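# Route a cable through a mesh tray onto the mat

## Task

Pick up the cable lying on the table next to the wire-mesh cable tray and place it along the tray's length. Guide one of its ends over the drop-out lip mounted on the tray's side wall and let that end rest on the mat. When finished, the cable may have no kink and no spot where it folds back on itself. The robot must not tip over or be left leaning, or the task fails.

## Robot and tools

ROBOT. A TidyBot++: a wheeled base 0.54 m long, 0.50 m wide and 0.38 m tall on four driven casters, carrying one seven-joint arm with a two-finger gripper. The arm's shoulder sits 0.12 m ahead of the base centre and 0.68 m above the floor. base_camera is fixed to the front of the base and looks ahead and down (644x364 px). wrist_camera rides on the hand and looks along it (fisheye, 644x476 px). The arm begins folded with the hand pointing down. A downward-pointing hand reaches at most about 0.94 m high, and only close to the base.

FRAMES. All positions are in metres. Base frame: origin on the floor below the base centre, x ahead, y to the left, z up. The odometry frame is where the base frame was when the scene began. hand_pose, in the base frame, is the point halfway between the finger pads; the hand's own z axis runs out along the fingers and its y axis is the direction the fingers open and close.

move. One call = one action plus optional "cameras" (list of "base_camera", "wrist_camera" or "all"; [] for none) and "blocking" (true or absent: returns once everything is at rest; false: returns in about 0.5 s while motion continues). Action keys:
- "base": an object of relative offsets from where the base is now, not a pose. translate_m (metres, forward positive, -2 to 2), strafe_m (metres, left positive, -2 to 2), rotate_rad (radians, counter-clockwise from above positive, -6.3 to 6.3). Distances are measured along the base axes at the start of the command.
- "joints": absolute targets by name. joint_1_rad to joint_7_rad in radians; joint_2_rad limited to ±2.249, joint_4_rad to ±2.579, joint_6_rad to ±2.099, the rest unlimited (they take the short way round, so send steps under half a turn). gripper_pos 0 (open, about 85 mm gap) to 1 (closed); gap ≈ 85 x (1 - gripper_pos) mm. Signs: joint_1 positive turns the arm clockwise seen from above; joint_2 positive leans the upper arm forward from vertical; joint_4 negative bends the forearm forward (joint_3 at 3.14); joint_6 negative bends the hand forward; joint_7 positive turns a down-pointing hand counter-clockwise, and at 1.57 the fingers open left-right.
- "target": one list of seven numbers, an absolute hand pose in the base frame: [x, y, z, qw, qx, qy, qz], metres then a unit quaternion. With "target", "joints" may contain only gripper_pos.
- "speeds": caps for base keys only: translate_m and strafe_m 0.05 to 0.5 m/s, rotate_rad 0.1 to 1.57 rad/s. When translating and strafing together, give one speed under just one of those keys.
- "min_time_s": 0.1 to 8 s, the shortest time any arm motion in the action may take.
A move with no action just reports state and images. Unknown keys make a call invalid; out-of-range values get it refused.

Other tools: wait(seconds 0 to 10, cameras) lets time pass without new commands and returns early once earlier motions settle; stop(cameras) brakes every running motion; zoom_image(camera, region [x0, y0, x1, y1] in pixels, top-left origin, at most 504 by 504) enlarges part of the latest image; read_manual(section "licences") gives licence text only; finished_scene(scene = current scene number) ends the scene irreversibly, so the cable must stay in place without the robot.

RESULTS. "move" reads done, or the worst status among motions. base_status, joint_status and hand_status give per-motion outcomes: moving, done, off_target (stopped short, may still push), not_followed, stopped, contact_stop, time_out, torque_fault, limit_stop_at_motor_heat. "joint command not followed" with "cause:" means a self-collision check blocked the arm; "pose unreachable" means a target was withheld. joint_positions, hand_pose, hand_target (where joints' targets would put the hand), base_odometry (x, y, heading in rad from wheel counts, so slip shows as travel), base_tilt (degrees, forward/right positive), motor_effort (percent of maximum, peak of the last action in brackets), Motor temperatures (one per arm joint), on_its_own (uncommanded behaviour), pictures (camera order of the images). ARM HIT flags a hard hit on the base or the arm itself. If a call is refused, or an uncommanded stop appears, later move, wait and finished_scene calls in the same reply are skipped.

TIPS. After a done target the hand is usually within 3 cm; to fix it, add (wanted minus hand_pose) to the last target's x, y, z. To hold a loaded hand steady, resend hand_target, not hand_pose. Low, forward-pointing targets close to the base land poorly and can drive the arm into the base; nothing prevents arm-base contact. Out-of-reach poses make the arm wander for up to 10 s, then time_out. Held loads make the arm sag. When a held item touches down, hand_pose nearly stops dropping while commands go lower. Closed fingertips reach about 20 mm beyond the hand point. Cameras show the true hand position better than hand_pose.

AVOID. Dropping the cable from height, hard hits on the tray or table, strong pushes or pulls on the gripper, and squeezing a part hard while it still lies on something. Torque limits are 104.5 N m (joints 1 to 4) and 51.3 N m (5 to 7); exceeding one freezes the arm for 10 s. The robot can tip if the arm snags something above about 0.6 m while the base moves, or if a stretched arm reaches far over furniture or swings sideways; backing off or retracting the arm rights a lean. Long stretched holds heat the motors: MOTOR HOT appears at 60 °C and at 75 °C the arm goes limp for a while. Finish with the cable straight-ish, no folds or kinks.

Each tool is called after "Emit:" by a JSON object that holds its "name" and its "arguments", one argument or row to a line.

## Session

Emit:
{"name": "move", "arguments": {
  "joints": {"joint_2_rad": 0.0, "joint_4_rad": -1.5, "joint_6_rad": -0.6},
  "base": {"rotate_rad": 0.8},
  "cameras": ["all"]
}}

Emit:
{"name": "move", "arguments": {
  "base": {"rotate_rad": 0.8},
  "cameras": ["all"]
}}

Scene clock: 2.30 s.
Motor temperatures (°C): [32 32 28 38 48 37 41]
move: done
base_odometry: x=+0.000 y=+0.000 heading=+0.799
base_tilt: forward=+0.1 right=-0.6
base_status: done
joint_positions: joint_1_rad=+0.000 joint_2_rad=-0.018 joint_3_rad=+3.157 joint_4_rad=-1.530 joint_5_rad=+0.012 joint_6_rad=-0.674 joint_7_rad=+1.618 gripper_pos=+0.000
joint_status: all done
motor_effort: joint_1_rad=+0(2) joint_2_rad=-16(18) joint_3_rad=+1(2) joint_4_rad=+19(19) joint_5_rad=+0(1) joint_6_rad=+7(8) joint_7_rad=+0(1)
hand_pose: x=+0.6795 y=-0.0099 z=+0.9413 quat_wxyz=(+0.020, +0.888, +0.017, +0.459) (m; base frame)
hand_target: x=+0.7014 y=-0.0099 z=+0.9677 quat_wxyz=(+0.021, +0.867, +0.017, +0.497) (m; base frame)
hand_status: not commanded
pictures: base_camera, wrist_camera
camera_calibration:
wrist_camera: T_world_to_cam=[[0.0344876, -0.99765, 0.0591967, -0.0868131], [-0.563784, -0.0683283, -0.823091, 1.21451], [0.825202, -0.00498776, -0.564816, 0.105583], [0, 0, 0, 1]] pos_world=[0.600591, -0.00309671, 1.06443]

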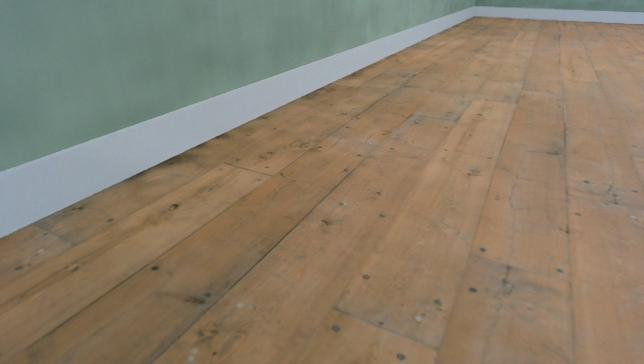

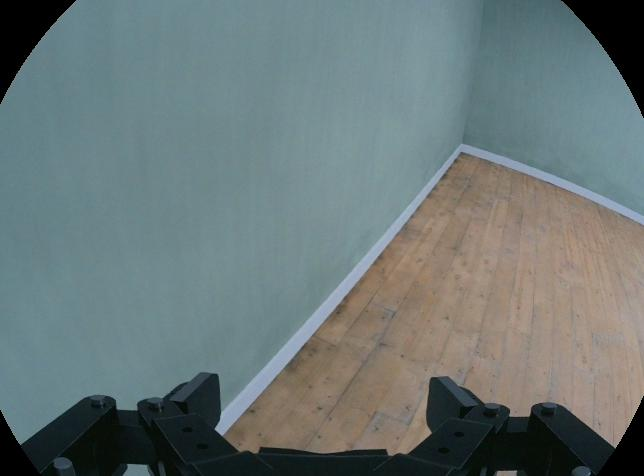

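Scene clock: 4.10 s.
move: done
base_odometry: x=+0.000 y=+0.000 heading=+1.598
base_tilt: forward=+0.1 right=-0.6
base_status: done
joint_positions: joint_1_rad=-0.005 joint_2_rad=-0.011 joint_3_rad=+3.152 joint_4_rad=-1.530 joint_5_rad=+0.012 joint_6_rad=-0.671 joint_7_rad=+1.618 gripper_pos=+0.000
joint_status: not commanded
motor_effort: joint_1_rad=-1(3) joint_2_rad=-16(18) joint_3_rad=+1(3) joint_4_rad=+19(20) joint_5_rad=+0(1) joint_6_rad=+8(9) joint_7_rad=-1(1)
hand_pose: x=+0.6818 y=-0.0045 z=+0.9382 quat_wxyz=(+0.018, +0.889, +0.021, +0.458) (m; base frame)
hand_target: x=+0.7014 y=-0.0099 z=+0.9677 quat_wxyz=(+0.021, +0.867, +0.017, +0.497) (m; base frame)
hand_status: not commanded
pictures: base_camera, wrist_camera
camera_calibration:
wrist_camera: T_world_to_cam=[[0.0443711, -0.997261, 0.0591737, -0.0879929], [-0.566089, -0.0739034, -0.821024, 1.21325], [0.823149, 0.0029322, -0.567818, 0.106221], [0, 0, 0, 1]] pos_world=[0.603278, 0.00160015, 1.06163]

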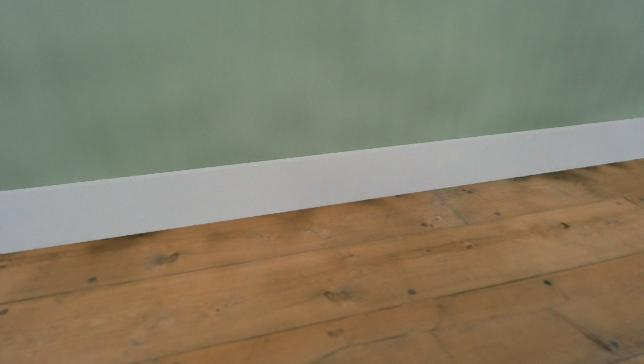

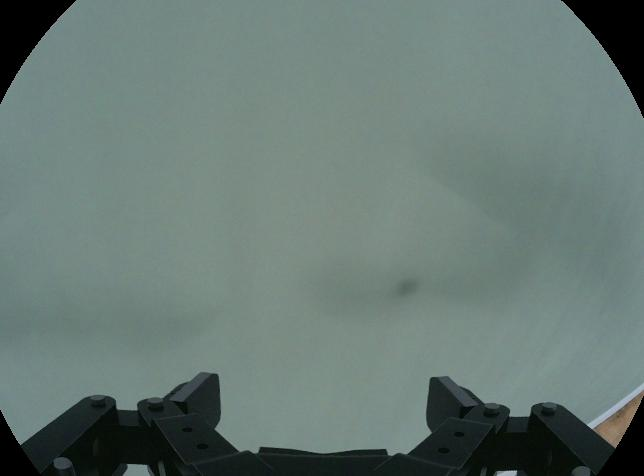

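Wall on the left. Turn right instead.

Emit:
{"name": "move", "arguments": {
  "base": {"rotate_rad": -2.4},
  "cameras": ["all"]
}}

Emit:
{"name": "move", "arguments": {
  "base": {"rotate_rad": -0.8},
  "cameras": ["all"]
}}

Scene clock: 13.57 s.
move: done
base_odometry: x=+0.000 y=+0.000 heading=-0.801
base_tilt: forward=+0.1 right=-0.6
base_status: done
joint_positions: joint_1_rad=+0.002 joint_2_rad=-0.002 joint_3_rad=+3.157 joint_4_rad=-1.530 joint_5_rad=+0.012 joint_6_rad=-0.667 joint_7_rad=+1.618 gripper_pos=+0.000
joint_status: not commanded
motor_effort: joint_1_rad=-1(3) joint_2_rad=-17(20) joint_3_rad=-1(3) joint_4_rad=+19(20) joint_5_rad=+0(1) joint_6_rad=+8(8) joint_7_rad=+0(1)
hand_pose: x=+0.6849 y=-0.0109 z=+0.9339 quat_wxyz=(+0.020, +0.890, +0.016, +0.455) (m; base frame)
hand_target: x=+0.7014 y=-0.0099 z=+0.9677 quat_wxyz=(+0.021, +0.867, +0.017, +0.497) (m; base frame)
hand_status: not commanded
pictures: base_camera, wrist_camera
camera_calibration:
wrist_camera: T_world_to_cam=[[0.033434, -0.997696, 0.059027, -0.0867193], [-0.571494, -0.0675365, -0.817822, 1.21171], [0.819925, -0.00639056, -0.572436, 0.107694], [0, 0, 0, 1]] pos_world=[0.607086, -0.00399631, 1.05773]

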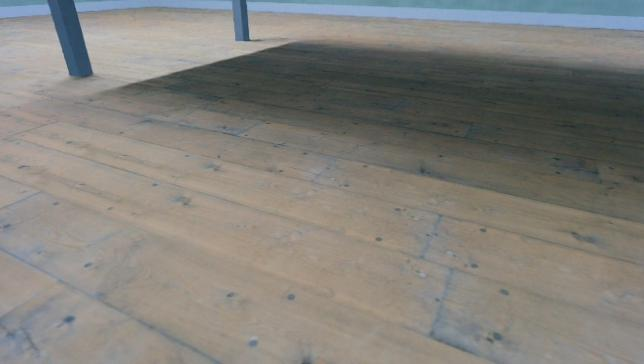

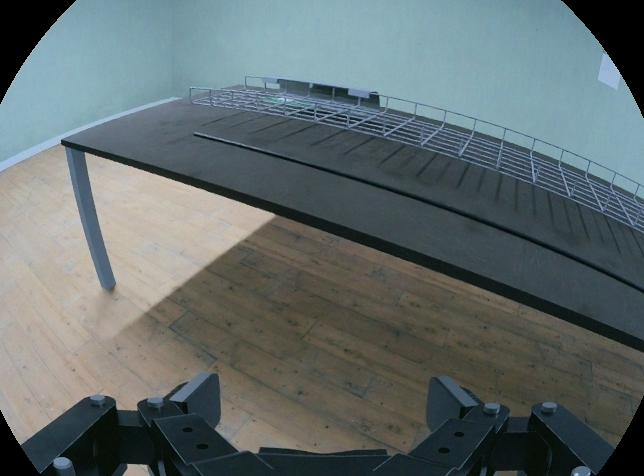

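Scene clock: 15.47 s.
move: done
base_odometry: x=+0.000 y=+0.000 heading=-1.600
base_tilt: forward=+0.2 right=-0.6
base_status: done
joint_positions: joint_1_rad=+0.005 joint_2_rad=-0.002 joint_3_rad=+3.163 joint_4_rad=-1.530 joint_5_rad=+0.012 joint_6_rad=-0.667 joint_7_rad=+1.618 gripper_pos=+0.000
joint_status: not commanded
motor_effort: joint_1_rad=-1(3) joint_2_rad=-17(19) joint_3_rad=+0(4) joint_4_rad=+18(19) joint_5_rad=+0(1) joint_6_rad=+8(8) joint_7_rad=+0(1)
hand_pose: x=+0.6848 y=-0.0156 z=+0.9339 quat_wxyz=(+0.022, +0.890, +0.012, +0.455) (m; base frame)
hand_target: x=+0.7014 y=-0.0099 z=+0.9677 quat_wxyz=(+0.021, +0.867, +0.017, +0.497) (m; base frame)
hand_status: not commanded
pictures: base_camera, wrist_camera
camera_calibration:
wrist_camera: T_world_to_cam=[[0.0251261, -0.997941, 0.0590074, -0.0856453], [-0.572063, -0.0627595, -0.817805, 1.21181], [0.819825, -0.0132077, -0.572462, 0.107695], [0, 0, 0, 1]] pos_world=[0.607096, -0.00799372, 1.05773]

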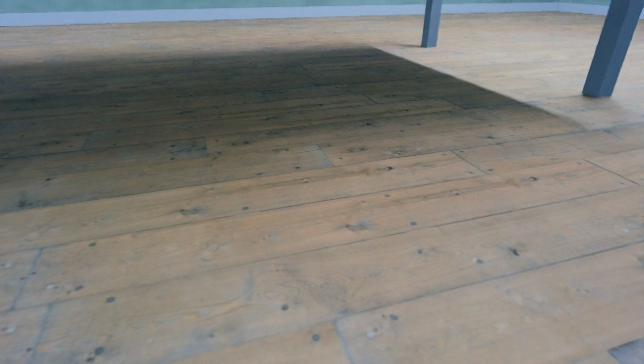

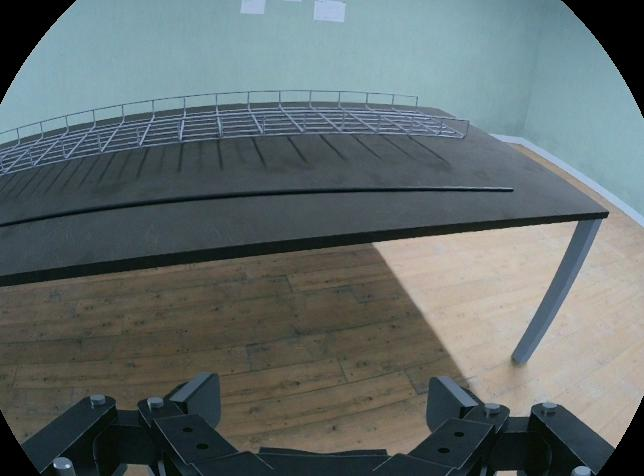

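Emit:
{"name": "move", "arguments": {
  "base": {"translate_m": 0.278, "strafe_m": 1.133, "rotate_rad": 0.30},
  "target": [0.42, 0.0, 0.92, 0, 0.7071, 0.7071, 0],
  "cameras": ["all"]
}}

Scene clock: 43.20 s.
move: done
base_odometry: x=+1.125 y=-0.311 heading=-1.299
base_tilt: forward=+0.2 right=-0.6
base_status: done
joint_positions: joint_1_rad=+0.013 joint_2_rad=+0.024 joint_3_rad=+3.140 joint_4_rad=-1.142 joint_5_rad=+0.012 joint_6_rad=-1.934 joint_7_rad=+3.073 gripper_pos=+0.000
joint_status: not commanded
motor_effort: joint_1_rad=-1(4) joint_2_rad=-13(18) joint_3_rad=+1(4) joint_4_rad=+13(20) joint_5_rad=+0(1) joint_6_rad=+1(8) joint_7_rad=+0(1)
hand_pose: x=+0.4308 y=-0.0058 z=+0.9154 quat_wxyz=(+0.019, +0.736, +0.676, +0.011) (m; base frame)
hand_target: x=+0.4200 y=+0.0000 z=+0.9200 quat_wxyz=(+0.000, +0.707, +0.707, +0.000) (m; base frame)
hand_status: done (0.013 m and 5.4 deg from the pose sent, 0.266 m and 100.7 deg at the start)
pictures: base_camera, wrist_camera
camera_calibration:
wrist_camera: T_world_to_cam=[[0.997536, -0.064265, 0.028138, -0.45374], [-0.0640955, -0.99792, -0.00688817, 0.0855206], [0.0285221, 0.00506768, -0.99958, 1.03742], [0, 0, 0, 1]] pos_world=[0.428514, 0.0509258, 1.05035]

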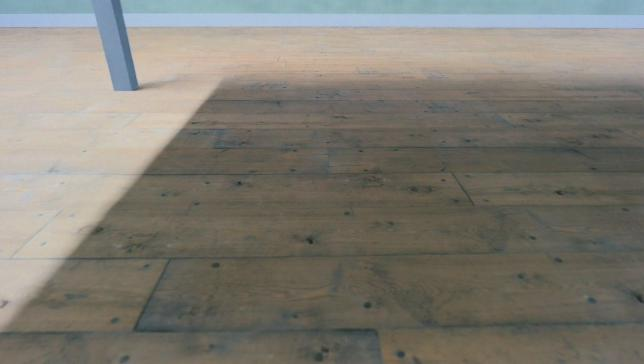

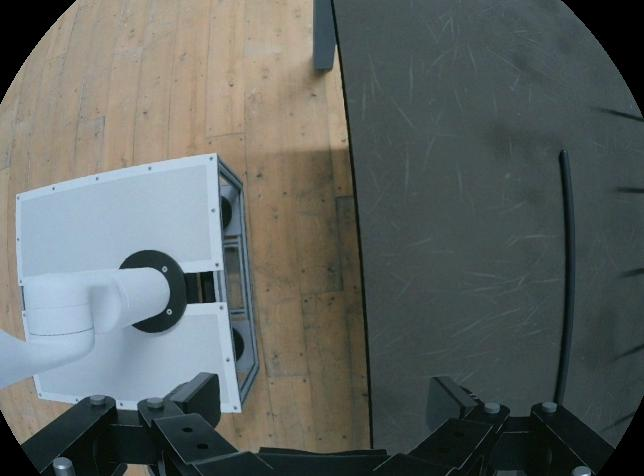

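Emit:
{"name": "move", "arguments": {
  "base": {"translate_m": 0.24},
  "target": [0.495, 0.03, 0.80, 0, 0.7071, 0.7071, 0],
  "joints": {"gripper_pos": 0.3},
  "cameras": ["wrist_camera"]
}}

Scene clock: 53.27 s.
move: done
base_odometry: x=+1.189 y=-0.542 heading=-1.298
base_tilt: forward=+0.1 right=-0.6
base_status: done
joint_positions: joint_1_rad=+0.035 joint_2_rad=+0.167 joint_3_rad=+3.007 joint_4_rad=-1.351 joint_5_rad=+0.012 joint_6_rad=-1.669 joint_7_rad=+3.073 gripper_pos=+0.300
joint_status: all done
motor_effort: joint_1_rad=-1(1) joint_2_rad=-18(23) joint_3_rad=+0(1) joint_4_rad=+15(16) joint_5_rad=+0(0) joint_6_rad=+0(2) joint_7_rad=+0(1)
hand_pose: x=+0.4859 y=+0.0309 z=+0.8032 quat_wxyz=(-0.018, +0.697, +0.717, -0.013) (m; base frame)
hand_target: x=+0.4950 y=+0.0300 z=+0.8000 quat_wxyz=(+0.000, +0.707, +0.707, +0.000) (m; base frame)
hand_status: done (0.010 m and 3.0 deg from the pose sent, 0.137 m and 5.4 deg at the start)
pictures: wrist_camera
camera_calibration:
wrist_camera: T_world_to_cam=[[0.997121, 0.0491312, -0.0577523, -0.437518], [0.0478103, -0.998567, -0.0240365, 0.08427], [-0.0588505, 0.0212061, -0.998042, 0.964264], [0, 0, 0, 1]] pos_world=[0.488976, 0.0851967, 0.939133]

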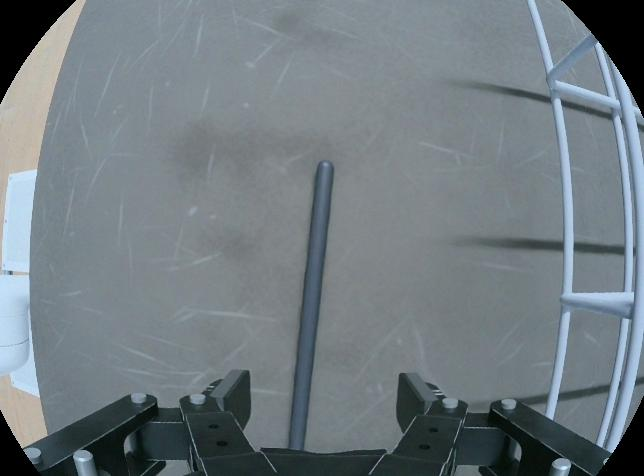

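Emit:
{"name": "move", "arguments": {
  "target": [0.479, 0.03, 0.727, 0, 0.7071, 0.7071, 0]
}}

Emit:
{"name": "move", "arguments": {
  "joints": {"gripper_pos": 1.0},
  "cameras": ["wrist_camera"]
}}

Scene clock: 59.60 s.
move: done
base_odometry: x=+1.189 y=-0.542 heading=-1.299
base_tilt: forward=+0.1 right=-0.6
base_status: not commanded
joint_positions: joint_1_rad=+0.035 joint_2_rad=+0.138 joint_3_rad=+3.007 joint_4_rad=-1.600 joint_5_rad=+0.012 joint_6_rad=-1.439 joint_7_rad=+3.073 gripper_pos=+0.300
joint_status: not commanded
motor_effort: joint_1_rad=-1(1) joint_2_rad=-16(18) joint_3_rad=-1(1) joint_4_rad=+13(15) joint_5_rad=+0(1) joint_6_rad=+0(2) joint_7_rad=+0(1)
hand_pose: x=+0.4729 y=+0.0316 z=+0.7357 quat_wxyz=(-0.013, +0.696, +0.718, -0.011) (m; base frame)
hand_target: x=+0.4790 y=+0.0300 z=+0.7270 quat_wxyz=(+0.000, +0.707, +0.707, +0.000) (m; base frame)
hand_status: done (0.011 m and 2.7 deg from the pose sent, 0.077 m and 3.0 deg at the start)
pictures: none

Scene clock: 60.53 s.
move: off_target
base_odometry: x=+1.189 y=-0.542 heading=-1.299
base_tilt: forward=+0.1 right=-0.6
base_status: not commanded
joint_positions: joint_1_rad=+0.035 joint_2_rad=+0.124 joint_3_rad=+3.007 joint_4_rad=-1.600 joint_5_rad=+0.012 joint_6_rad=-1.425 joint_7_rad=+3.073 gripper_pos=+0.939
joint_status: gripper_pos off_target (ended at +0.939, target +1.000)
motor_effort: joint_1_rad=-1(1) joint_2_rad=-13(15) joint_3_rad=+0(1) joint_4_rad=+11(12) joint_5_rad=+0(1) joint_6_rad=+0(2) joint_7_rad=+0(1)
hand_pose: x=+0.4764 y=+0.0321 z=+0.7406 quat_wxyz=(-0.004, +0.696, +0.718, -0.001) (m; base frame)
hand_target: x=+0.4790 y=+0.0300 z=+0.7270 quat_wxyz=(+0.000, +0.707, +0.707, +0.000) (m; base frame)
hand_status: not commanded
pictures: wrist_camera
camera_calibration:
wrist_camera: T_world_to_cam=[[0.998423, 0.0521628, -0.0207326, -0.459779], [0.0517445, -0.998456, -0.0202247, 0.0796498], [-0.0217555, 0.01912, -0.99958, 0.884786], [0, 0, 0, 1]] pos_world=[0.474182, 0.0865931, 0.876493]

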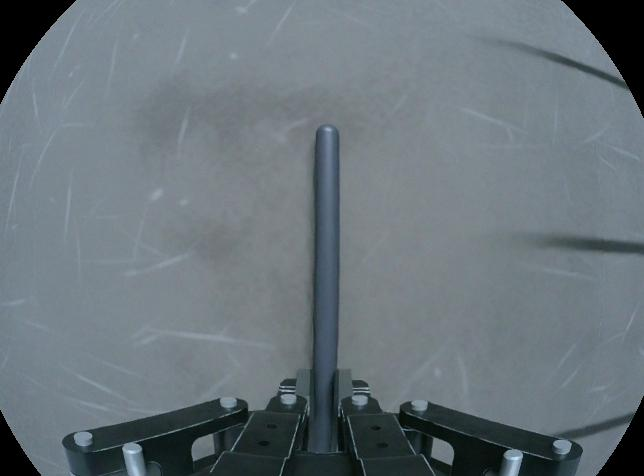

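Emit:
{"name": "move", "arguments": {
  "target": [0.485, 0.03, 0.90, 0, 0.7071, 0.7071, 0],
  "min_time_s": 1.5
}}

Emit:
{"name": "move", "arguments": {
  "target": [0.70, 0.03, 0.90, 0.123, 0.696, 0.696, 0.123],
  "min_time_s": 2
}}

Emit:
{"name": "move", "arguments": {
  "target": [0.76, 0.03, 0.86, 0.123, 0.696, 0.696, 0.123],
  "min_time_s": 1.2,
  "cameras": ["wrist_camera"]
}}

Scene clock: 73.53 s.
move: done
base_odometry: x=+1.189 y=-0.542 heading=-1.299
base_tilt: forward=+0.2 right=-0.6
base_status: not commanded
joint_positions: joint_1_rad=+0.035 joint_2_rad=+0.168 joint_3_rad=+2.990 joint_4_rad=-1.042 joint_5_rad=+0.012 joint_6_rad=-1.884 joint_7_rad=+3.073 gripper_pos=+0.939
joint_status: not commanded
motor_effort: joint_1_rad=-1(2) joint_2_rad=-18(19) joint_3_rad=+0(2) joint_4_rad=+14(16) joint_5_rad=+0(1) joint_6_rad=+0(2) joint_7_rad=-1(1)
hand_pose: x=+0.4944 y=+0.0353 z=+0.8975 quat_wxyz=(+0.010, +0.692, +0.721, +0.023) (m; base frame)
hand_target: x=+0.4850 y=+0.0300 z=+0.9000 quat_wxyz=(+0.000, +0.707, +0.707, +0.000) (m; base frame)
hand_status: done (0.011 m and 3.7 deg from the pose sent, 0.160 m and 1.9 deg at the start)
pictures: none

Scene clock: 75.90 s.
move: done
base_odometry: x=+1.189 y=-0.542 heading=-1.299
base_tilt: forward=+0.1 right=-0.6
base_status: not commanded
joint_positions: joint_1_rad=+0.022 joint_2_rad=+0.462 joint_3_rad=+2.990 joint_4_rad=-0.675 joint_5_rad=+0.054 joint_6_rad=-1.749 joint_7_rad=+3.073 gripper_pos=+0.939
joint_status: not commanded
motor_effort: joint_1_rad=-2(2) joint_2_rad=-27(28) joint_3_rad=-1(3) joint_4_rad=+15(16) joint_5_rad=-1(1) joint_6_rad=+3(5) joint_7_rad=+0(1)
hand_pose: x=+0.6677 y=+0.0334 z=+0.8915 quat_wxyz=(+0.077, +0.694, +0.708, +0.104) (m; base frame)
hand_target: x=+0.7000 y=+0.0300 z=+0.9000 quat_wxyz=(+0.123, +0.696, +0.696, +0.123) (m; base frame)
hand_status: done (0.034 m and 5.9 deg from the pose sent, 0.206 m and 17.5 deg at the start)
pictures: none

Scene clock: 77.43 s.
move: done
base_odometry: x=+1.189 y=-0.542 heading=-1.299
base_tilt: forward=+0.1 right=-0.6
base_status: not commanded
joint_positions: joint_1_rad=+0.001 joint_2_rad=+0.620 joint_3_rad=+3.004 joint_4_rad=-0.528 joint_5_rad=+0.054 joint_6_rad=-1.731 joint_7_rad=+3.073 gripper_pos=+0.939
joint_status: not commanded
motor_effort: joint_1_rad=-2(2) joint_2_rad=-31(33) joint_3_rad=-2(3) joint_4_rad=+15(16) joint_5_rad=-2(2) joint_6_rad=+4(5) joint_7_rad=+0(1)
hand_pose: x=+0.7282 y=+0.0387 z=+0.8549 quat_wxyz=(+0.074, +0.695, +0.706, +0.111) (m; base frame)
hand_target: x=+0.7600 y=+0.0300 z=+0.8600 quat_wxyz=(+0.123, +0.696, +0.696, +0.123) (m; base frame)
hand_status: done (0.033 m and 5.9 deg from the pose sent, 0.098 m and 5.9 deg at the start)
pictures: wrist_camera
camera_calibration:
wrist_camera: T_world_to_cam=[[0.968563, 0.029854, 0.24697, -0.915441], [0.0457706, -0.997211, -0.0589584, 0.112932], [0.244521, 0.0684089, -0.967228, 0.780911], [0, 0, 0, 1]] pos_world=[0.690544, 0.0865253, 0.988064]

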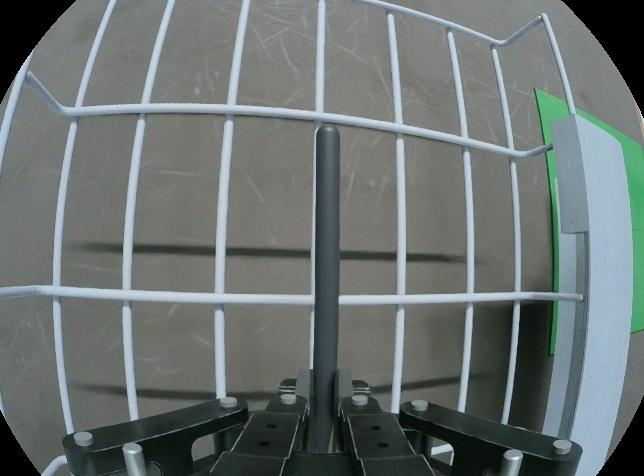

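Emit:
{"name": "move", "arguments": {
  "target": [0.745, 0.03, 0.80, 0.123, 0.696, 0.696, 0.123],
  "min_time_s": 1.2
}}

Emit:
{"name": "move", "arguments": {
  "joints": {"gripper_pos": 0.6}
}}

Emit:
{"name": "move", "arguments": {
  "target": [0.70, 0.03, 0.91, 0.123, 0.696, 0.696, 0.123],
  "min_time_s": 1,
  "cameras": ["wrist_camera"]
}}

Emit:
{"name": "move", "arguments": {
  "base": {"strafe_m": -0.5},
  "target": [0.49, 0.0, 0.88, 0, 0.7071, 0.7071, 0],
  "joints": {"gripper_pos": 0.3},
  "cameras": ["wrist_camera"]
}}

Scene clock: 91.73 s.
move: done
base_odometry: x=+1.189 y=-0.542 heading=-1.299
base_tilt: forward=+0.1 right=-0.6
base_status: not commanded
joint_positions: joint_1_rad=+0.040 joint_2_rad=+0.522 joint_3_rad=+2.948 joint_4_rad=-0.853 joint_5_rad=+0.086 joint_6_rad=-1.434 joint_7_rad=+3.073 gripper_pos=+0.939
joint_status: not commanded
motor_effort: joint_1_rad=-1(3) joint_2_rad=-24(32) joint_3_rad=-2(3) joint_4_rad=+12(16) joint_5_rad=-1(2) joint_6_rad=+3(5) joint_7_rad=+0(1)
hand_pose: x=+0.7352 y=+0.0408 z=+0.8179 quat_wxyz=(+0.104, +0.683, +0.711, +0.133) (m; base frame)
hand_target: x=+0.7450 y=+0.0300 z=+0.8000 quat_wxyz=(+0.123, +0.696, +0.696, +0.123) (m; base frame)
hand_status: done (0.023 m and 3.3 deg from the pose sent, 0.058 m and 5.9 deg at the start)
pictures: none

Scene clock: 92.50 s.
move: done
base_odometry: x=+1.189 y=-0.542 heading=-1.299
base_tilt: forward=+0.1 right=-0.6
base_status: not commanded
joint_positions: joint_1_rad=+0.040 joint_2_rad=+0.527 joint_3_rad=+2.943 joint_4_rad=-0.876 joint_5_rad=+0.087 joint_6_rad=-1.433 joint_7_rad=+3.073 gripper_pos=+0.600
joint_status: all done
motor_effort: joint_1_rad=-1(2) joint_2_rad=-30(32) joint_3_rad=-1(2) joint_4_rad=+16(17) joint_5_rad=+0(1) joint_6_rad=+3(4) joint_7_rad=-1(1)
hand_pose: x=+0.7305 y=+0.0431 z=+0.8057 quat_wxyz=(+0.094, +0.682, +0.714, +0.125) (m; base frame)
hand_target: x=+0.7450 y=+0.0300 z=+0.8000 quat_wxyz=(+0.123, +0.696, +0.696, +0.123) (m; base frame)
hand_status: not commanded
pictures: none

Scene clock: 93.93 s.
move: done
base_odometry: x=+1.189 y=-0.542 heading=-1.299
base_tilt: forward=+0.1 right=-0.6
base_status: not commanded
joint_positions: joint_1_rad=+0.005 joint_2_rad=+0.514 joint_3_rad=+2.976 joint_4_rad=-0.604 joint_5_rad=+0.087 joint_6_rad=-1.658 joint_7_rad=+3.073 gripper_pos=+0.600
joint_status: not commanded
motor_effort: joint_1_rad=-1(1) joint_2_rad=-29(32) joint_3_rad=-1(2) joint_4_rad=+15(17) joint_5_rad=+0(0) joint_6_rad=+3(4) joint_7_rad=-1(1)
hand_pose: x=+0.7166 y=+0.0403 z=+0.8980 quat_wxyz=(+0.118, +0.684, +0.706, +0.142) (m; base frame)
hand_target: x=+0.7000 y=+0.0300 z=+0.9100 quat_wxyz=(+0.123, +0.696, +0.696, +0.123) (m; base frame)
hand_status: done (0.023 m and 2.9 deg from the pose sent, 0.109 m and 4.2 deg at the start)
pictures: wrist_camera
camera_calibration:
wrist_camera: T_world_to_cam=[[0.936344, 0.044843, 0.348209, -0.983315], [0.0611504, -0.99748, -0.035978, 0.0860391], [0.345718, 0.0549808, -0.936726, 0.725902], [0, 0, 0, 1]] pos_world=[0.664503, 0.0900063, 1.02547]

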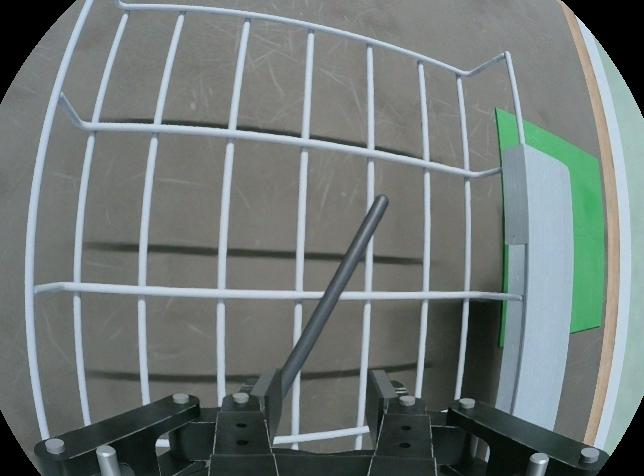

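Scene clock: 96.30 s.
move: done
base_odometry: x=+0.708 y=-0.677 heading=-1.298
base_tilt: forward=+0.2 right=-0.6
base_status: done
joint_positions: joint_1_rad=+0.105 joint_2_rad=+0.193 joint_3_rad=+2.999 joint_4_rad=-1.063 joint_5_rad=+0.087 joint_6_rad=-1.818 joint_7_rad=+3.073 gripper_pos=+0.300
joint_status: all done
motor_effort: joint_1_rad=-1(3) joint_2_rad=-19(30) joint_3_rad=-1(2) joint_4_rad=+14(16) joint_5_rad=+0(1) joint_6_rad=+1(4) joint_7_rad=+0(1)
hand_pose: x=+0.5181 y=-0.0159 z=+0.8830 quat_wxyz=(+0.044, +0.727, +0.686, +0.007) (m; base frame)
hand_target: x=+0.4900 y=+0.0000 z=+0.8800 quat_wxyz=(+0.000, +0.707, +0.707, +0.000) (m; base frame)
hand_status: done (0.032 m and 6.1 deg from the pose sent, 0.231 m and 21.3 deg at the start)
pictures: wrist_camera
camera_calibration:
wrist_camera: T_world_to_cam=[[0.997606, -0.036683, 0.0586193, -0.567118], [-0.038801, -0.998619, 0.0354106, 0.0302833], [0.0572394, -0.0376004, -0.997652, 0.98538], [0, 0, 0, 1]] pos_world=[0.510533, 0.0464885, 1.01524]

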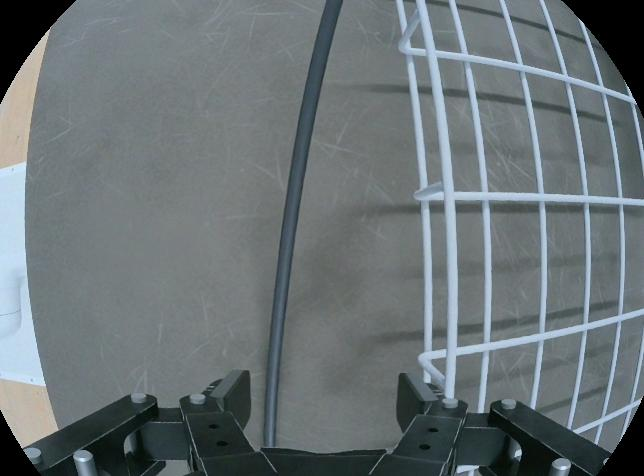

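Emit:
{"name": "move", "arguments": {
  "target": [0.496, 0.0, 0.80, 0, 0.7071, 0.7071, 0],
  "cameras": ["wrist_camera"]
}}

Scene clock: 108.20 s.
move: done
base_odometry: x=+0.708 y=-0.677 heading=-1.298
base_tilt: forward=+0.1 right=-0.6
base_status: not commanded
joint_positions: joint_1_rad=+0.105 joint_2_rad=+0.176 joint_3_rad=+3.005 joint_4_rad=-1.349 joint_5_rad=+0.087 joint_6_rad=-1.674 joint_7_rad=+3.073 gripper_pos=+0.300
joint_status: not commanded
motor_effort: joint_1_rad=+0(1) joint_2_rad=-18(20) joint_3_rad=-1(1) joint_4_rad=+14(15) joint_5_rad=+0(1) joint_6_rad=+0(1) joint_7_rad=+1(1)
hand_pose: x=+0.4878 y=-0.0172 z=+0.8012 quat_wxyz=(+0.005, +0.722, +0.690, -0.041) (m; base frame)
hand_target: x=+0.4960 y=+0.0000 z=+0.8000 quat_wxyz=(+0.000, +0.707, +0.707, +0.000) (m; base frame)
hand_status: done (0.019 m and 5.4 deg from the pose sent, 0.087 m and 6.1 deg at the start)
pictures: wrist_camera
camera_calibration:
wrist_camera: T_world_to_cam=[[0.997463, -0.0272259, -0.0657741, -0.432151], [-0.0240125, -0.998502, 0.0491623, 0.0124597], [-0.0670141, -0.0474581, -0.996623, 0.965087], [0, 0, 0, 1]] pos_world=[0.496028, 0.0464766, 0.93279]

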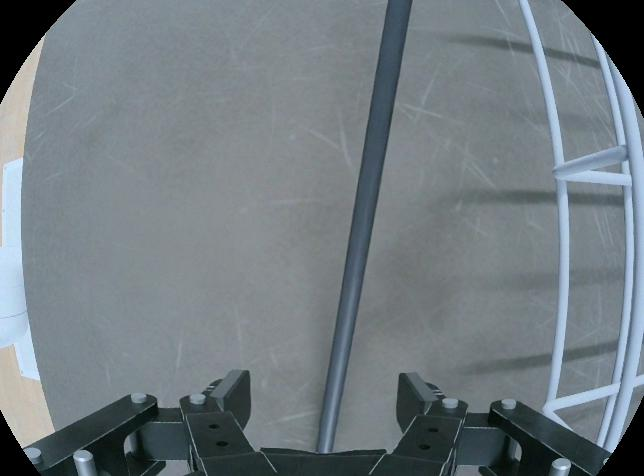

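Emit:
{"name": "move", "arguments": {
  "target": [0.496, 0.0, 0.727, 0, 0.7071, 0.7071, 0]
}}

Emit:
{"name": "move", "arguments": {
  "joints": {"gripper_pos": 1.0},
  "cameras": ["wrist_camera"]
}}

Emit:
{"name": "move", "arguments": {
  "target": [0.495, 0.0, 0.90, 0, 0.7071, 0.7071, 0],
  "min_time_s": 1.5
}}

Emit:
{"name": "move", "arguments": {
  "target": [0.70, 0.0, 0.90, 0.123, 0.696, 0.696, 0.123],
  "min_time_s": 2
}}

Emit:
{"name": "move", "arguments": {
  "target": [0.76, 0.0, 0.86, 0.123, 0.696, 0.696, 0.123],
  "min_time_s": 1.2,
  "cameras": ["wrist_camera"]
}}

Scene clock: 118.60 s.
move: done
base_odometry: x=+0.708 y=-0.677 heading=-1.298
base_tilt: forward=+0.1 right=-0.6
base_status: not commanded
joint_positions: joint_1_rad=+0.108 joint_2_rad=+0.171 joint_3_rad=+3.005 joint_4_rad=-1.562 joint_5_rad=+0.087 joint_6_rad=-1.447 joint_7_rad=+3.073 gripper_pos=+0.300
joint_status: not commanded
motor_effort: joint_1_rad=-1(1) joint_2_rad=-18(19) joint_3_rad=-1(1) joint_4_rad=+14(15) joint_5_rad=+1(1) joint_6_rad=-1(1) joint_7_rad=+0(2)
hand_pose: x=+0.4880 y=-0.0167 z=+0.7361 quat_wxyz=(+0.011, +0.717, +0.696, -0.035) (m; base frame)
hand_target: x=+0.4960 y=+0.0000 z=+0.7270 quat_wxyz=(+0.000, +0.707, +0.707, +0.000) (m; base frame)
hand_status: done (0.021 m and 4.5 deg from the pose sent, 0.077 m and 5.4 deg at the start)
pictures: none

Scene clock: 119.53 s.
move: off_target
base_odometry: x=+0.708 y=-0.677 heading=-1.298
base_tilt: forward=+0.1 right=-0.6
base_status: not commanded
joint_positions: joint_1_rad=+0.108 joint_2_rad=+0.158 joint_3_rad=+3.005 joint_4_rad=-1.562 joint_5_rad=+0.087 joint_6_rad=-1.431 joint_7_rad=+3.073 gripper_pos=+0.920
joint_status: gripper_pos off_target (ended at +0.920, target +1.000)
motor_effort: joint_1_rad=+0(1) joint_2_rad=-14(17) joint_3_rad=+0(1) joint_4_rad=+10(13) joint_5_rad=+1(1) joint_6_rad=-1(2) joint_7_rad=+0(1)
hand_pose: x=+0.4922 y=-0.0164 z=+0.7407 quat_wxyz=(+0.021, +0.717, +0.696, -0.025) (m; base frame)
hand_target: x=+0.4960 y=+0.0000 z=+0.7270 quat_wxyz=(+0.000, +0.707, +0.707, +0.000) (m; base frame)
hand_status: not commanded
pictures: wrist_camera
camera_calibration:
wrist_camera: T_world_to_cam=[[0.999755, -0.0102992, -0.019573, -0.475556], [-0.00934224, -0.998786, 0.0483687, 0.00970869], [-0.0200474, -0.048174, -0.998638, 0.883418], [0, 0, 0, 1]] pos_world=[0.493241, 0.0473568, 0.872436]

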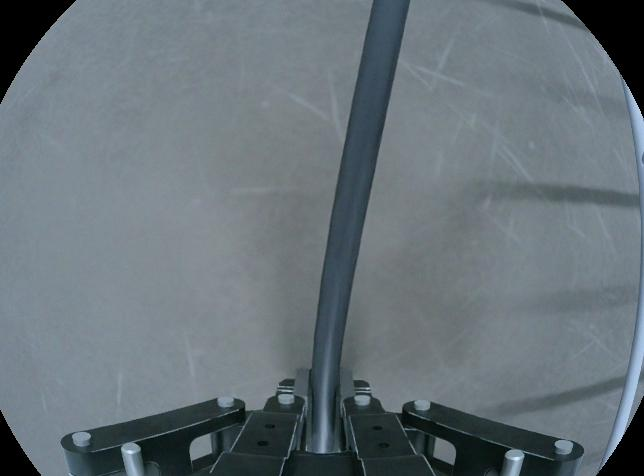

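Scene clock: 121.67 s.
move: done
base_odometry: x=+0.708 y=-0.677 heading=-1.298
base_tilt: forward=+0.1 right=-0.6
base_status: not commanded
joint_positions: joint_1_rad=+0.110 joint_2_rad=+0.191 joint_3_rad=+3.001 joint_4_rad=-1.013 joint_5_rad=+0.087 joint_6_rad=-1.891 joint_7_rad=+3.073 gripper_pos=+0.920
joint_status: not commanded
motor_effort: joint_1_rad=-1(1) joint_2_rad=-19(20) joint_3_rad=+0(2) joint_4_rad=+14(16) joint_5_rad=+1(1) joint_6_rad=+1(2) joint_7_rad=-1(2)
hand_pose: x=+0.5049 y=-0.0186 z=+0.8980 quat_wxyz=(+0.036, +0.731, +0.682, -0.001) (m; base frame)
hand_target: x=+0.4950 y=+0.0000 z=+0.9000 quat_wxyz=(+0.000, +0.707, +0.707, +0.000) (m; base frame)
hand_status: done (0.021 m and 5.8 deg from the pose sent, 0.160 m and 4.1 deg at the start)
pictures: none

Scene clock: 124.00 s.
move: done
base_odometry: x=+0.708 y=-0.677 heading=-1.298
base_tilt: forward=+0.1 right=-0.6
base_status: not commanded
joint_positions: joint_1_rad=+0.088 joint_2_rad=+0.459 joint_3_rad=+2.995 joint_4_rad=-0.681 joint_5_rad=+0.087 joint_6_rad=-1.745 joint_7_rad=+3.073 gripper_pos=+0.920
joint_status: not commanded
motor_effort: joint_1_rad=-1(2) joint_2_rad=-27(28) joint_3_rad=-1(2) joint_4_rad=+15(16) joint_5_rad=-1(1) joint_6_rad=+4(5) joint_7_rad=+0(1)
hand_pose: x=+0.6683 y=-0.0147 z=+0.8911 quat_wxyz=(+0.093, +0.722, +0.680, +0.090) (m; base frame)
hand_target: x=+0.7000 y=+0.0000 z=+0.9000 quat_wxyz=(+0.123, +0.696, +0.696, +0.123) (m; base frame)
hand_status: done (0.036 m and 6.2 deg from the pose sent, 0.196 m and 17.9 deg at the start)
pictures: none

Scene clock: 125.53 s.
move: done
base_odometry: x=+0.708 y=-0.677 heading=-1.298
base_tilt: forward=+0.1 right=-0.5
base_status: not commanded
joint_positions: joint_1_rad=+0.060 joint_2_rad=+0.617 joint_3_rad=+2.997 joint_4_rad=-0.535 joint_5_rad=+0.087 joint_6_rad=-1.726 joint_7_rad=+3.073 gripper_pos=+0.920
joint_status: not commanded
motor_effort: joint_1_rad=-2(2) joint_2_rad=-31(33) joint_3_rad=-2(3) joint_4_rad=+14(16) joint_5_rad=-1(2) joint_6_rad=+4(5) joint_7_rad=+0(1)
hand_pose: x=+0.7294 y=-0.0039 z=+0.8544 quat_wxyz=(+0.088, +0.717, +0.684, +0.100) (m; base frame)
hand_target: x=+0.7600 y=+0.0000 z=+0.8600 quat_wxyz=(+0.123, +0.696, +0.696, +0.123) (m; base frame)
hand_status: done (0.031 m and 5.6 deg from the pose sent, 0.098 m and 6.2 deg at the start)
pictures: wrist_camera
camera_calibration:
wrist_camera: T_world_to_cam=[[0.968088, -0.0273886, 0.249108, -0.916934], [-0.0196974, -0.999251, -0.0333158, 0.0961889], [0.249834, 0.0273458, -0.967903, 0.77958], [0, 0, 0, 1]] pos_world=[0.694802, 0.0496851, 0.986178]

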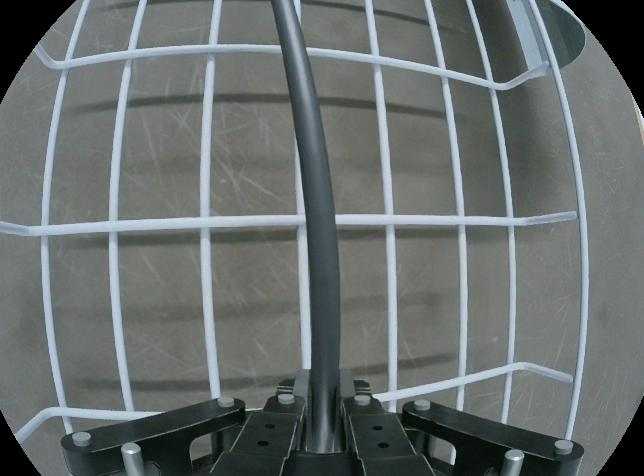

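Chain: lower, release, rise, strafe.

Emit:
{"name": "move", "arguments": {
  "target": [0.745, 0.0, 0.80, 0.123, 0.696, 0.696, 0.123],
  "min_time_s": 1.2
}}

Emit:
{"name": "move", "arguments": {
  "joints": {"gripper_pos": 0.6}
}}

Emit:
{"name": "move", "arguments": {
  "target": [0.70, 0.0, 0.91, 0.123, 0.696, 0.696, 0.123],
  "min_time_s": 1,
  "cameras": ["wrist_camera"]
}}

Emit:
{"name": "move", "arguments": {
  "base": {"strafe_m": -0.6},
  "target": [0.49, 0.0, 0.88, 0, 0.7071, 0.7071, 0],
  "joints": {"gripper_pos": 0.3},
  "cameras": ["wrist_camera"]
}}

Scene clock: 134.57 s.
move: done
base_odometry: x=+0.708 y=-0.677 heading=-1.298
base_tilt: forward=+0.1 right=-0.6
base_status: not commanded
joint_positions: joint_1_rad=+0.104 joint_2_rad=+0.518 joint_3_rad=+2.946 joint_4_rad=-0.857 joint_5_rad=+0.087 joint_6_rad=-1.434 joint_7_rad=+3.073 gripper_pos=+0.920
joint_status: not commanded
motor_effort: joint_1_rad=-3(3) joint_2_rad=-24(32) joint_3_rad=-2(3) joint_4_rad=+13(15) joint_5_rad=-2(2) joint_6_rad=+3(5) joint_7_rad=+0(1)
hand_pose: x=+0.7351 y=+0.0027 z=+0.8184 quat_wxyz=(+0.108, +0.704, +0.689, +0.130) (m; base frame)
hand_target: x=+0.7450 y=+0.0000 z=+0.8000 quat_wxyz=(+0.123, +0.696, +0.696, +0.123) (m; base frame)
hand_status: done (0.021 m and 2.3 deg from the pose sent, 0.057 m and 5.6 deg at the start)
pictures: none

Scene clock: 135.40 s.
move: done
base_odometry: x=+0.708 y=-0.677 heading=-1.298
base_tilt: forward=+0.1 right=-0.6
base_status: not commanded
joint_positions: joint_1_rad=+0.104 joint_2_rad=+0.523 joint_3_rad=+2.937 joint_4_rad=-0.881 joint_5_rad=+0.087 joint_6_rad=-1.426 joint_7_rad=+3.073 gripper_pos=+0.600
joint_status: all done
motor_effort: joint_1_rad=-1(3) joint_2_rad=-30(31) joint_3_rad=-1(3) joint_4_rad=+16(17) joint_5_rad=+0(2) joint_6_rad=+2(4) joint_7_rad=+0(1)
hand_pose: x=+0.7324 y=+0.0073 z=+0.8069 quat_wxyz=(+0.099, +0.702, +0.694, +0.125) (m; base frame)
hand_target: x=+0.7450 y=+0.0000 z=+0.8000 quat_wxyz=(+0.123, +0.696, +0.696, +0.123) (m; base frame)
hand_status: not commanded
pictures: none

Scene clock: 136.83 s.
move: done
base_odometry: x=+0.708 y=-0.677 heading=-1.298
base_tilt: forward=+0.1 right=-0.5
base_status: not commanded
joint_positions: joint_1_rad=+0.072 joint_2_rad=+0.510 joint_3_rad=+2.969 joint_4_rad=-0.610 joint_5_rad=+0.087 joint_6_rad=-1.654 joint_7_rad=+3.073 gripper_pos=+0.600
joint_status: not commanded
motor_effort: joint_1_rad=-1(1) joint_2_rad=-28(32) joint_3_rad=-2(2) joint_4_rad=+15(17) joint_5_rad=+0(0) joint_6_rad=+3(4) joint_7_rad=+0(1)
hand_pose: x=+0.7173 y=+0.0034 z=+0.8982 quat_wxyz=(+0.121, +0.705, +0.685, +0.140) (m; base frame)
hand_target: x=+0.7000 y=+0.0000 z=+0.9100 quat_wxyz=(+0.123, +0.696, +0.696, +0.123) (m; base frame)
hand_status: done (0.021 m and 2.5 deg from the pose sent, 0.108 m and 2.8 deg at the start)
pictures: wrist_camera
camera_calibration:
wrist_camera: T_world_to_cam=[[0.936883, -0.0126051, 0.349416, -0.983705], [0.000889467, -0.999261, -0.0384329, 0.0946565], [0.349642, 0.0363179, -0.936179, 0.72465], [0, 0, 0, 1]] pos_world=[0.668163, 0.0558691, 1.02576]

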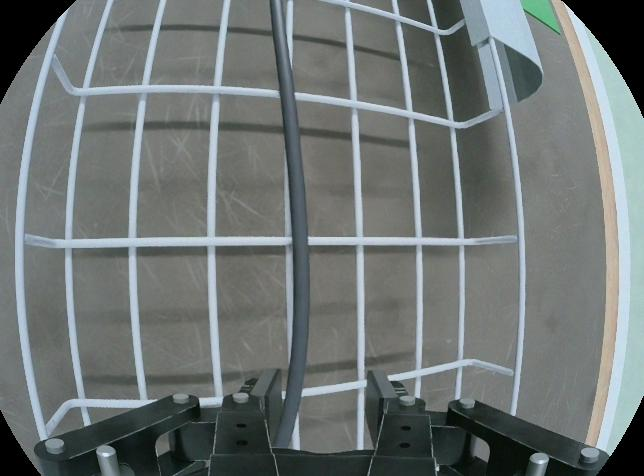

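Scene clock: 139.37 s.
move: done
base_odometry: x=+0.130 y=-0.838 heading=-1.298
base_tilt: forward=+0.1 right=-0.6
base_status: done
joint_positions: joint_1_rad=+0.104 joint_2_rad=+0.192 joint_3_rad=+2.998 joint_4_rad=-1.063 joint_5_rad=+0.087 joint_6_rad=-1.818 joint_7_rad=+3.073 gripper_pos=+0.300
joint_status: all done
motor_effort: joint_1_rad=-1(2) joint_2_rad=-19(30) joint_3_rad=+0(2) joint_4_rad=+14(16) joint_5_rad=+1(1) joint_6_rad=+1(4) joint_7_rad=+0(1)
hand_pose: x=+0.5181 y=-0.0154 z=+0.8833 quat_wxyz=(+0.044, +0.726, +0.686, +0.007) (m; base frame)
hand_target: x=+0.4900 y=+0.0000 z=+0.8800 quat_wxyz=(+0.000, +0.707, +0.707, +0.000) (m; base frame)
hand_status: done (0.032 m and 6.1 deg from the pose sent, 0.228 m and 21.4 deg at the start)
pictures: wrist_camera
camera_calibration:
wrist_camera: T_world_to_cam=[[0.997608, -0.0352359, 0.0594695, -0.567752], [-0.037393, -0.998668, 0.0355567, 0.0298943], [0.0581374, -0.0376953, -0.997597, 0.985204], [0, 0, 0, 1]] pos_world=[0.510234, 0.0469868, 1.01554]

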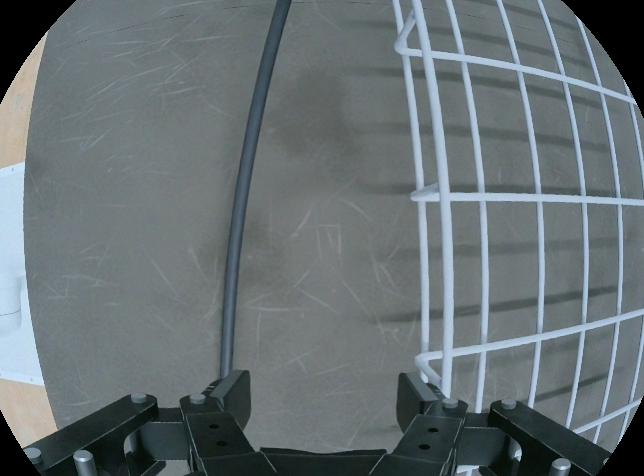

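Emit:
{"name": "move", "arguments": {
  "target": [0.458, 0.0, 0.80, 0, 0.7071, 0.7071, 0],
  "cameras": ["wrist_camera"]
}}

Scene clock: 145.33 s.
move: done
base_odometry: x=+0.130 y=-0.838 heading=-1.298
base_tilt: forward=+0.2 right=-0.5
base_status: not commanded
joint_positions: joint_1_rad=+0.051 joint_2_rad=+0.080 joint_3_rad=+3.088 joint_4_rad=-1.454 joint_5_rad=+0.074 joint_6_rad=-1.662 joint_7_rad=+3.073 gripper_pos=+0.300
joint_status: not commanded
motor_effort: joint_1_rad=-1(1) joint_2_rad=-15(19) joint_3_rad=+0(1) joint_4_rad=+15(15) joint_5_rad=+1(1) joint_6_rad=-1(1) joint_7_rad=+0(1)
hand_pose: x=+0.4492 y=-0.0212 z=+0.8026 quat_wxyz=(+0.007, +0.731, +0.681, -0.044) (m; base frame)
hand_target: x=+0.4580 y=+0.0000 z=+0.8000 quat_wxyz=(+0.000, +0.707, +0.707, +0.000) (m; base frame)
hand_status: done (0.023 m and 6.5 deg from the pose sent, 0.104 m and 6.1 deg at the start)
pictures: wrist_camera
camera_calibration:
wrist_camera: T_world_to_cam=[[0.996435, -0.0532586, -0.0654301, -0.393989], [-0.0496202, -0.997195, 0.0560287, 0.0134486], [-0.0682306, -0.0525822, -0.996283, 0.963809], [0, 0, 0, 1]] pos_world=[0.459013, 0.0431068, 0.933695]

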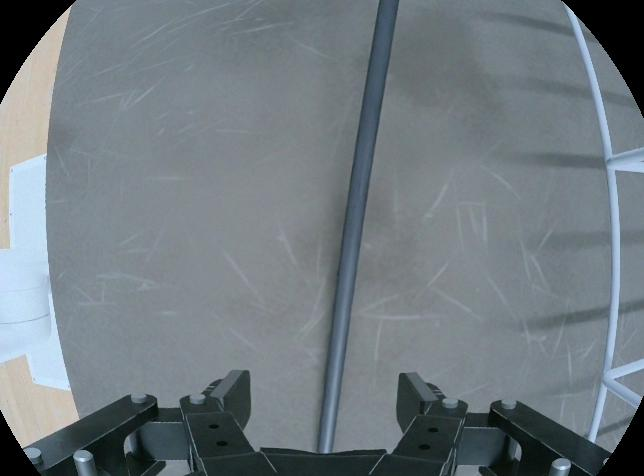

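Emit:
{"name": "move", "arguments": {
  "target": [0.458, 0.0, 0.727, 0, 0.7071, 0.7071, 0]
}}

Emit:
{"name": "move", "arguments": {
  "joints": {"gripper_pos": 1.0}
}}

Emit:
{"name": "move", "arguments": {
  "target": [0.47, 0.0, 0.90, 0, 0.7071, 0.7071, 0],
  "min_time_s": 1.5,
  "cameras": ["wrist_camera"]
}}

Emit:
{"name": "move", "arguments": {
  "target": [0.70, 0.0, 0.90, 0.123, 0.696, 0.696, 0.123],
  "min_time_s": 2
}}

Emit:
{"name": "move", "arguments": {
  "target": [0.76, 0.0, 0.86, 0.123, 0.696, 0.696, 0.123],
  "min_time_s": 1.2,
  "cameras": ["wrist_camera"]
}}

Scene clock: 154.57 s.
move: done
base_odometry: x=+0.130 y=-0.838 heading=-1.298
base_tilt: forward=+0.1 right=-0.6
base_status: not commanded
joint_positions: joint_1_rad=+0.051 joint_2_rad=+0.078 joint_3_rad=+3.088 joint_4_rad=-1.670 joint_5_rad=+0.074 joint_6_rad=-1.431 joint_7_rad=+3.073 gripper_pos=+0.300
joint_status: not commanded
motor_effort: joint_1_rad=-1(1) joint_2_rad=-15(16) joint_3_rad=+0(1) joint_4_rad=+14(15) joint_5_rad=+1(1) joint_6_rad=+0(1) joint_7_rad=+0(1)
hand_pose: x=+0.4490 y=-0.0208 z=+0.7357 quat_wxyz=(+0.013, +0.726, +0.687, -0.037) (m; base frame)
hand_target: x=+0.4580 y=+0.0000 z=+0.7270 quat_wxyz=(+0.000, +0.707, +0.707, +0.000) (m; base frame)
hand_status: done (0.024 m and 5.5 deg from the pose sent, 0.079 m and 6.5 deg at the start)
pictures: none

Scene clock: 155.50 s.
move: off_target
base_odometry: x=+0.130 y=-0.838 heading=-1.298
base_tilt: forward=+0.1 right=-0.6
base_status: not commanded
joint_positions: joint_1_rad=+0.051 joint_2_rad=+0.063 joint_3_rad=+3.088 joint_4_rad=-1.670 joint_5_rad=+0.074 joint_6_rad=-1.415 joint_7_rad=+3.073 gripper_pos=+0.935
joint_status: gripper_pos off_target (ended at +0.935, target +1.000)
motor_effort: joint_1_rad=+0(1) joint_2_rad=-11(14) joint_3_rad=+0(1) joint_4_rad=+10(12) joint_5_rad=+0(1) joint_6_rad=-1(3) joint_7_rad=-1(1)
hand_pose: x=+0.4533 y=-0.0207 z=+0.7405 quat_wxyz=(+0.023, +0.726, +0.687, -0.026) (m; base frame)
hand_target: x=+0.4580 y=+0.0000 z=+0.7270 quat_wxyz=(+0.000, +0.707, +0.707, +0.000) (m; base frame)
hand_status: not commanded
pictures: none

Scene clock: 157.40 s.
move: done
base_odometry: x=+0.130 y=-0.838 heading=-1.298
base_tilt: forward=+0.2 right=-0.6
base_status: not commanded
joint_positions: joint_1_rad=+0.079 joint_2_rad=+0.124 joint_3_rad=+3.048 joint_4_rad=-1.095 joint_5_rad=+0.074 joint_6_rad=-1.875 joint_7_rad=+3.073 gripper_pos=+0.935
joint_status: not commanded
motor_effort: joint_1_rad=-1(2) joint_2_rad=-17(18) joint_3_rad=-1(1) joint_4_rad=+14(16) joint_5_rad=+1(1) joint_6_rad=+1(2) joint_7_rad=+0(1)
hand_pose: x=+0.4798 y=-0.0180 z=+0.8976 quat_wxyz=(+0.038, +0.734, +0.678, -0.002) (m; base frame)
hand_target: x=+0.4700 y=+0.0000 z=+0.9000 quat_wxyz=(+0.000, +0.707, +0.707, +0.000) (m; base frame)
hand_status: done (0.021 m and 6.3 deg from the pose sent, 0.162 m and 5.1 deg at the start)
pictures: wrist_camera
camera_calibration:
wrist_camera: T_world_to_cam=[[0.997596, -0.0580981, 0.0377763, -0.511469], [-0.0595724, -0.997456, 0.0391471, 0.0327625], [0.0354058, -0.0413034, -0.998519, 1.01323], [0, 0, 0, 1]] pos_world=[0.476317, 0.0448135, 1.02976]

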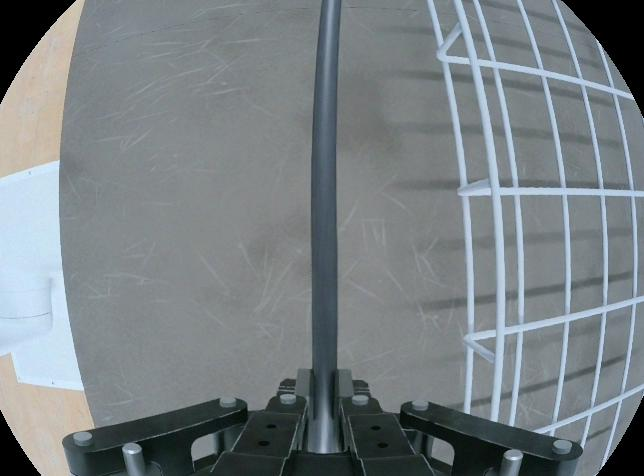

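Scene clock: 159.73 s.
move: done
base_odometry: x=+0.130 y=-0.838 heading=-1.298
base_tilt: forward=+0.2 right=-0.6
base_status: not commanded
joint_positions: joint_1_rad=+0.079 joint_2_rad=+0.459 joint_3_rad=+2.995 joint_4_rad=-0.680 joint_5_rad=+0.074 joint_6_rad=-1.743 joint_7_rad=+3.073 gripper_pos=+0.935
joint_status: not commanded
motor_effort: joint_1_rad=-1(2) joint_2_rad=-26(28) joint_3_rad=-2(2) joint_4_rad=+15(16) joint_5_rad=-1(1) joint_6_rad=+4(4) joint_7_rad=+0(1)
hand_pose: x=+0.6693 y=-0.0059 z=+0.8916 quat_wxyz=(+0.089, +0.717, +0.684, +0.096) (m; base frame)
hand_target: x=+0.7000 y=+0.0000 z=+0.9000 quat_wxyz=(+0.123, +0.696, +0.696, +0.123) (m; base frame)
hand_status: done (0.032 m and 5.7 deg from the pose sent, 0.221 m and 18.0 deg at the start)
pictures: none

Scene clock: 161.27 s.
move: done
base_odometry: x=+0.130 y=-0.838 heading=-1.298
base_tilt: forward=+0.2 right=-0.5
base_status: not commanded
joint_positions: joint_1_rad=+0.058 joint_2_rad=+0.618 joint_3_rad=+2.995 joint_4_rad=-0.534 joint_5_rad=+0.074 joint_6_rad=-1.724 joint_7_rad=+3.073 gripper_pos=+0.935
joint_status: not commanded
motor_effort: joint_1_rad=-2(2) joint_2_rad=-31(33) joint_3_rad=+0(2) joint_4_rad=+15(16) joint_5_rad=-1(1) joint_6_rad=+3(4) joint_7_rad=+0(1)
hand_pose: x=+0.7300 y=+0.0016 z=+0.8548 quat_wxyz=(+0.084, +0.715, +0.687, +0.105) (m; base frame)
hand_target: x=+0.7600 y=+0.0000 z=+0.8600 quat_wxyz=(+0.123, +0.696, +0.696, +0.123) (m; base frame)
hand_status: done (0.030 m and 5.5 deg from the pose sent, 0.096 m and 5.7 deg at the start)
pictures: wrist_camera
camera_calibration:
wrist_camera: T_world_to_cam=[[0.967706, -0.0227175, 0.251058, -0.918871], [-0.0116048, -0.99889, -0.0456561, 0.10645], [0.251816, 0.0412682, -0.966895, 0.777249], [0, 0, 0, 1]] pos_world=[0.694708, 0.0533816, 0.987068]

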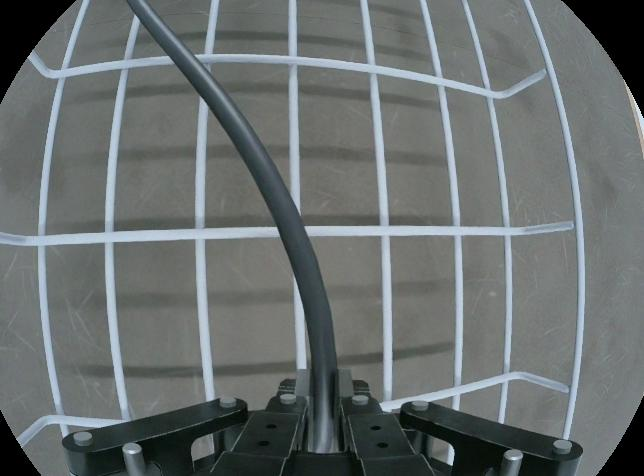

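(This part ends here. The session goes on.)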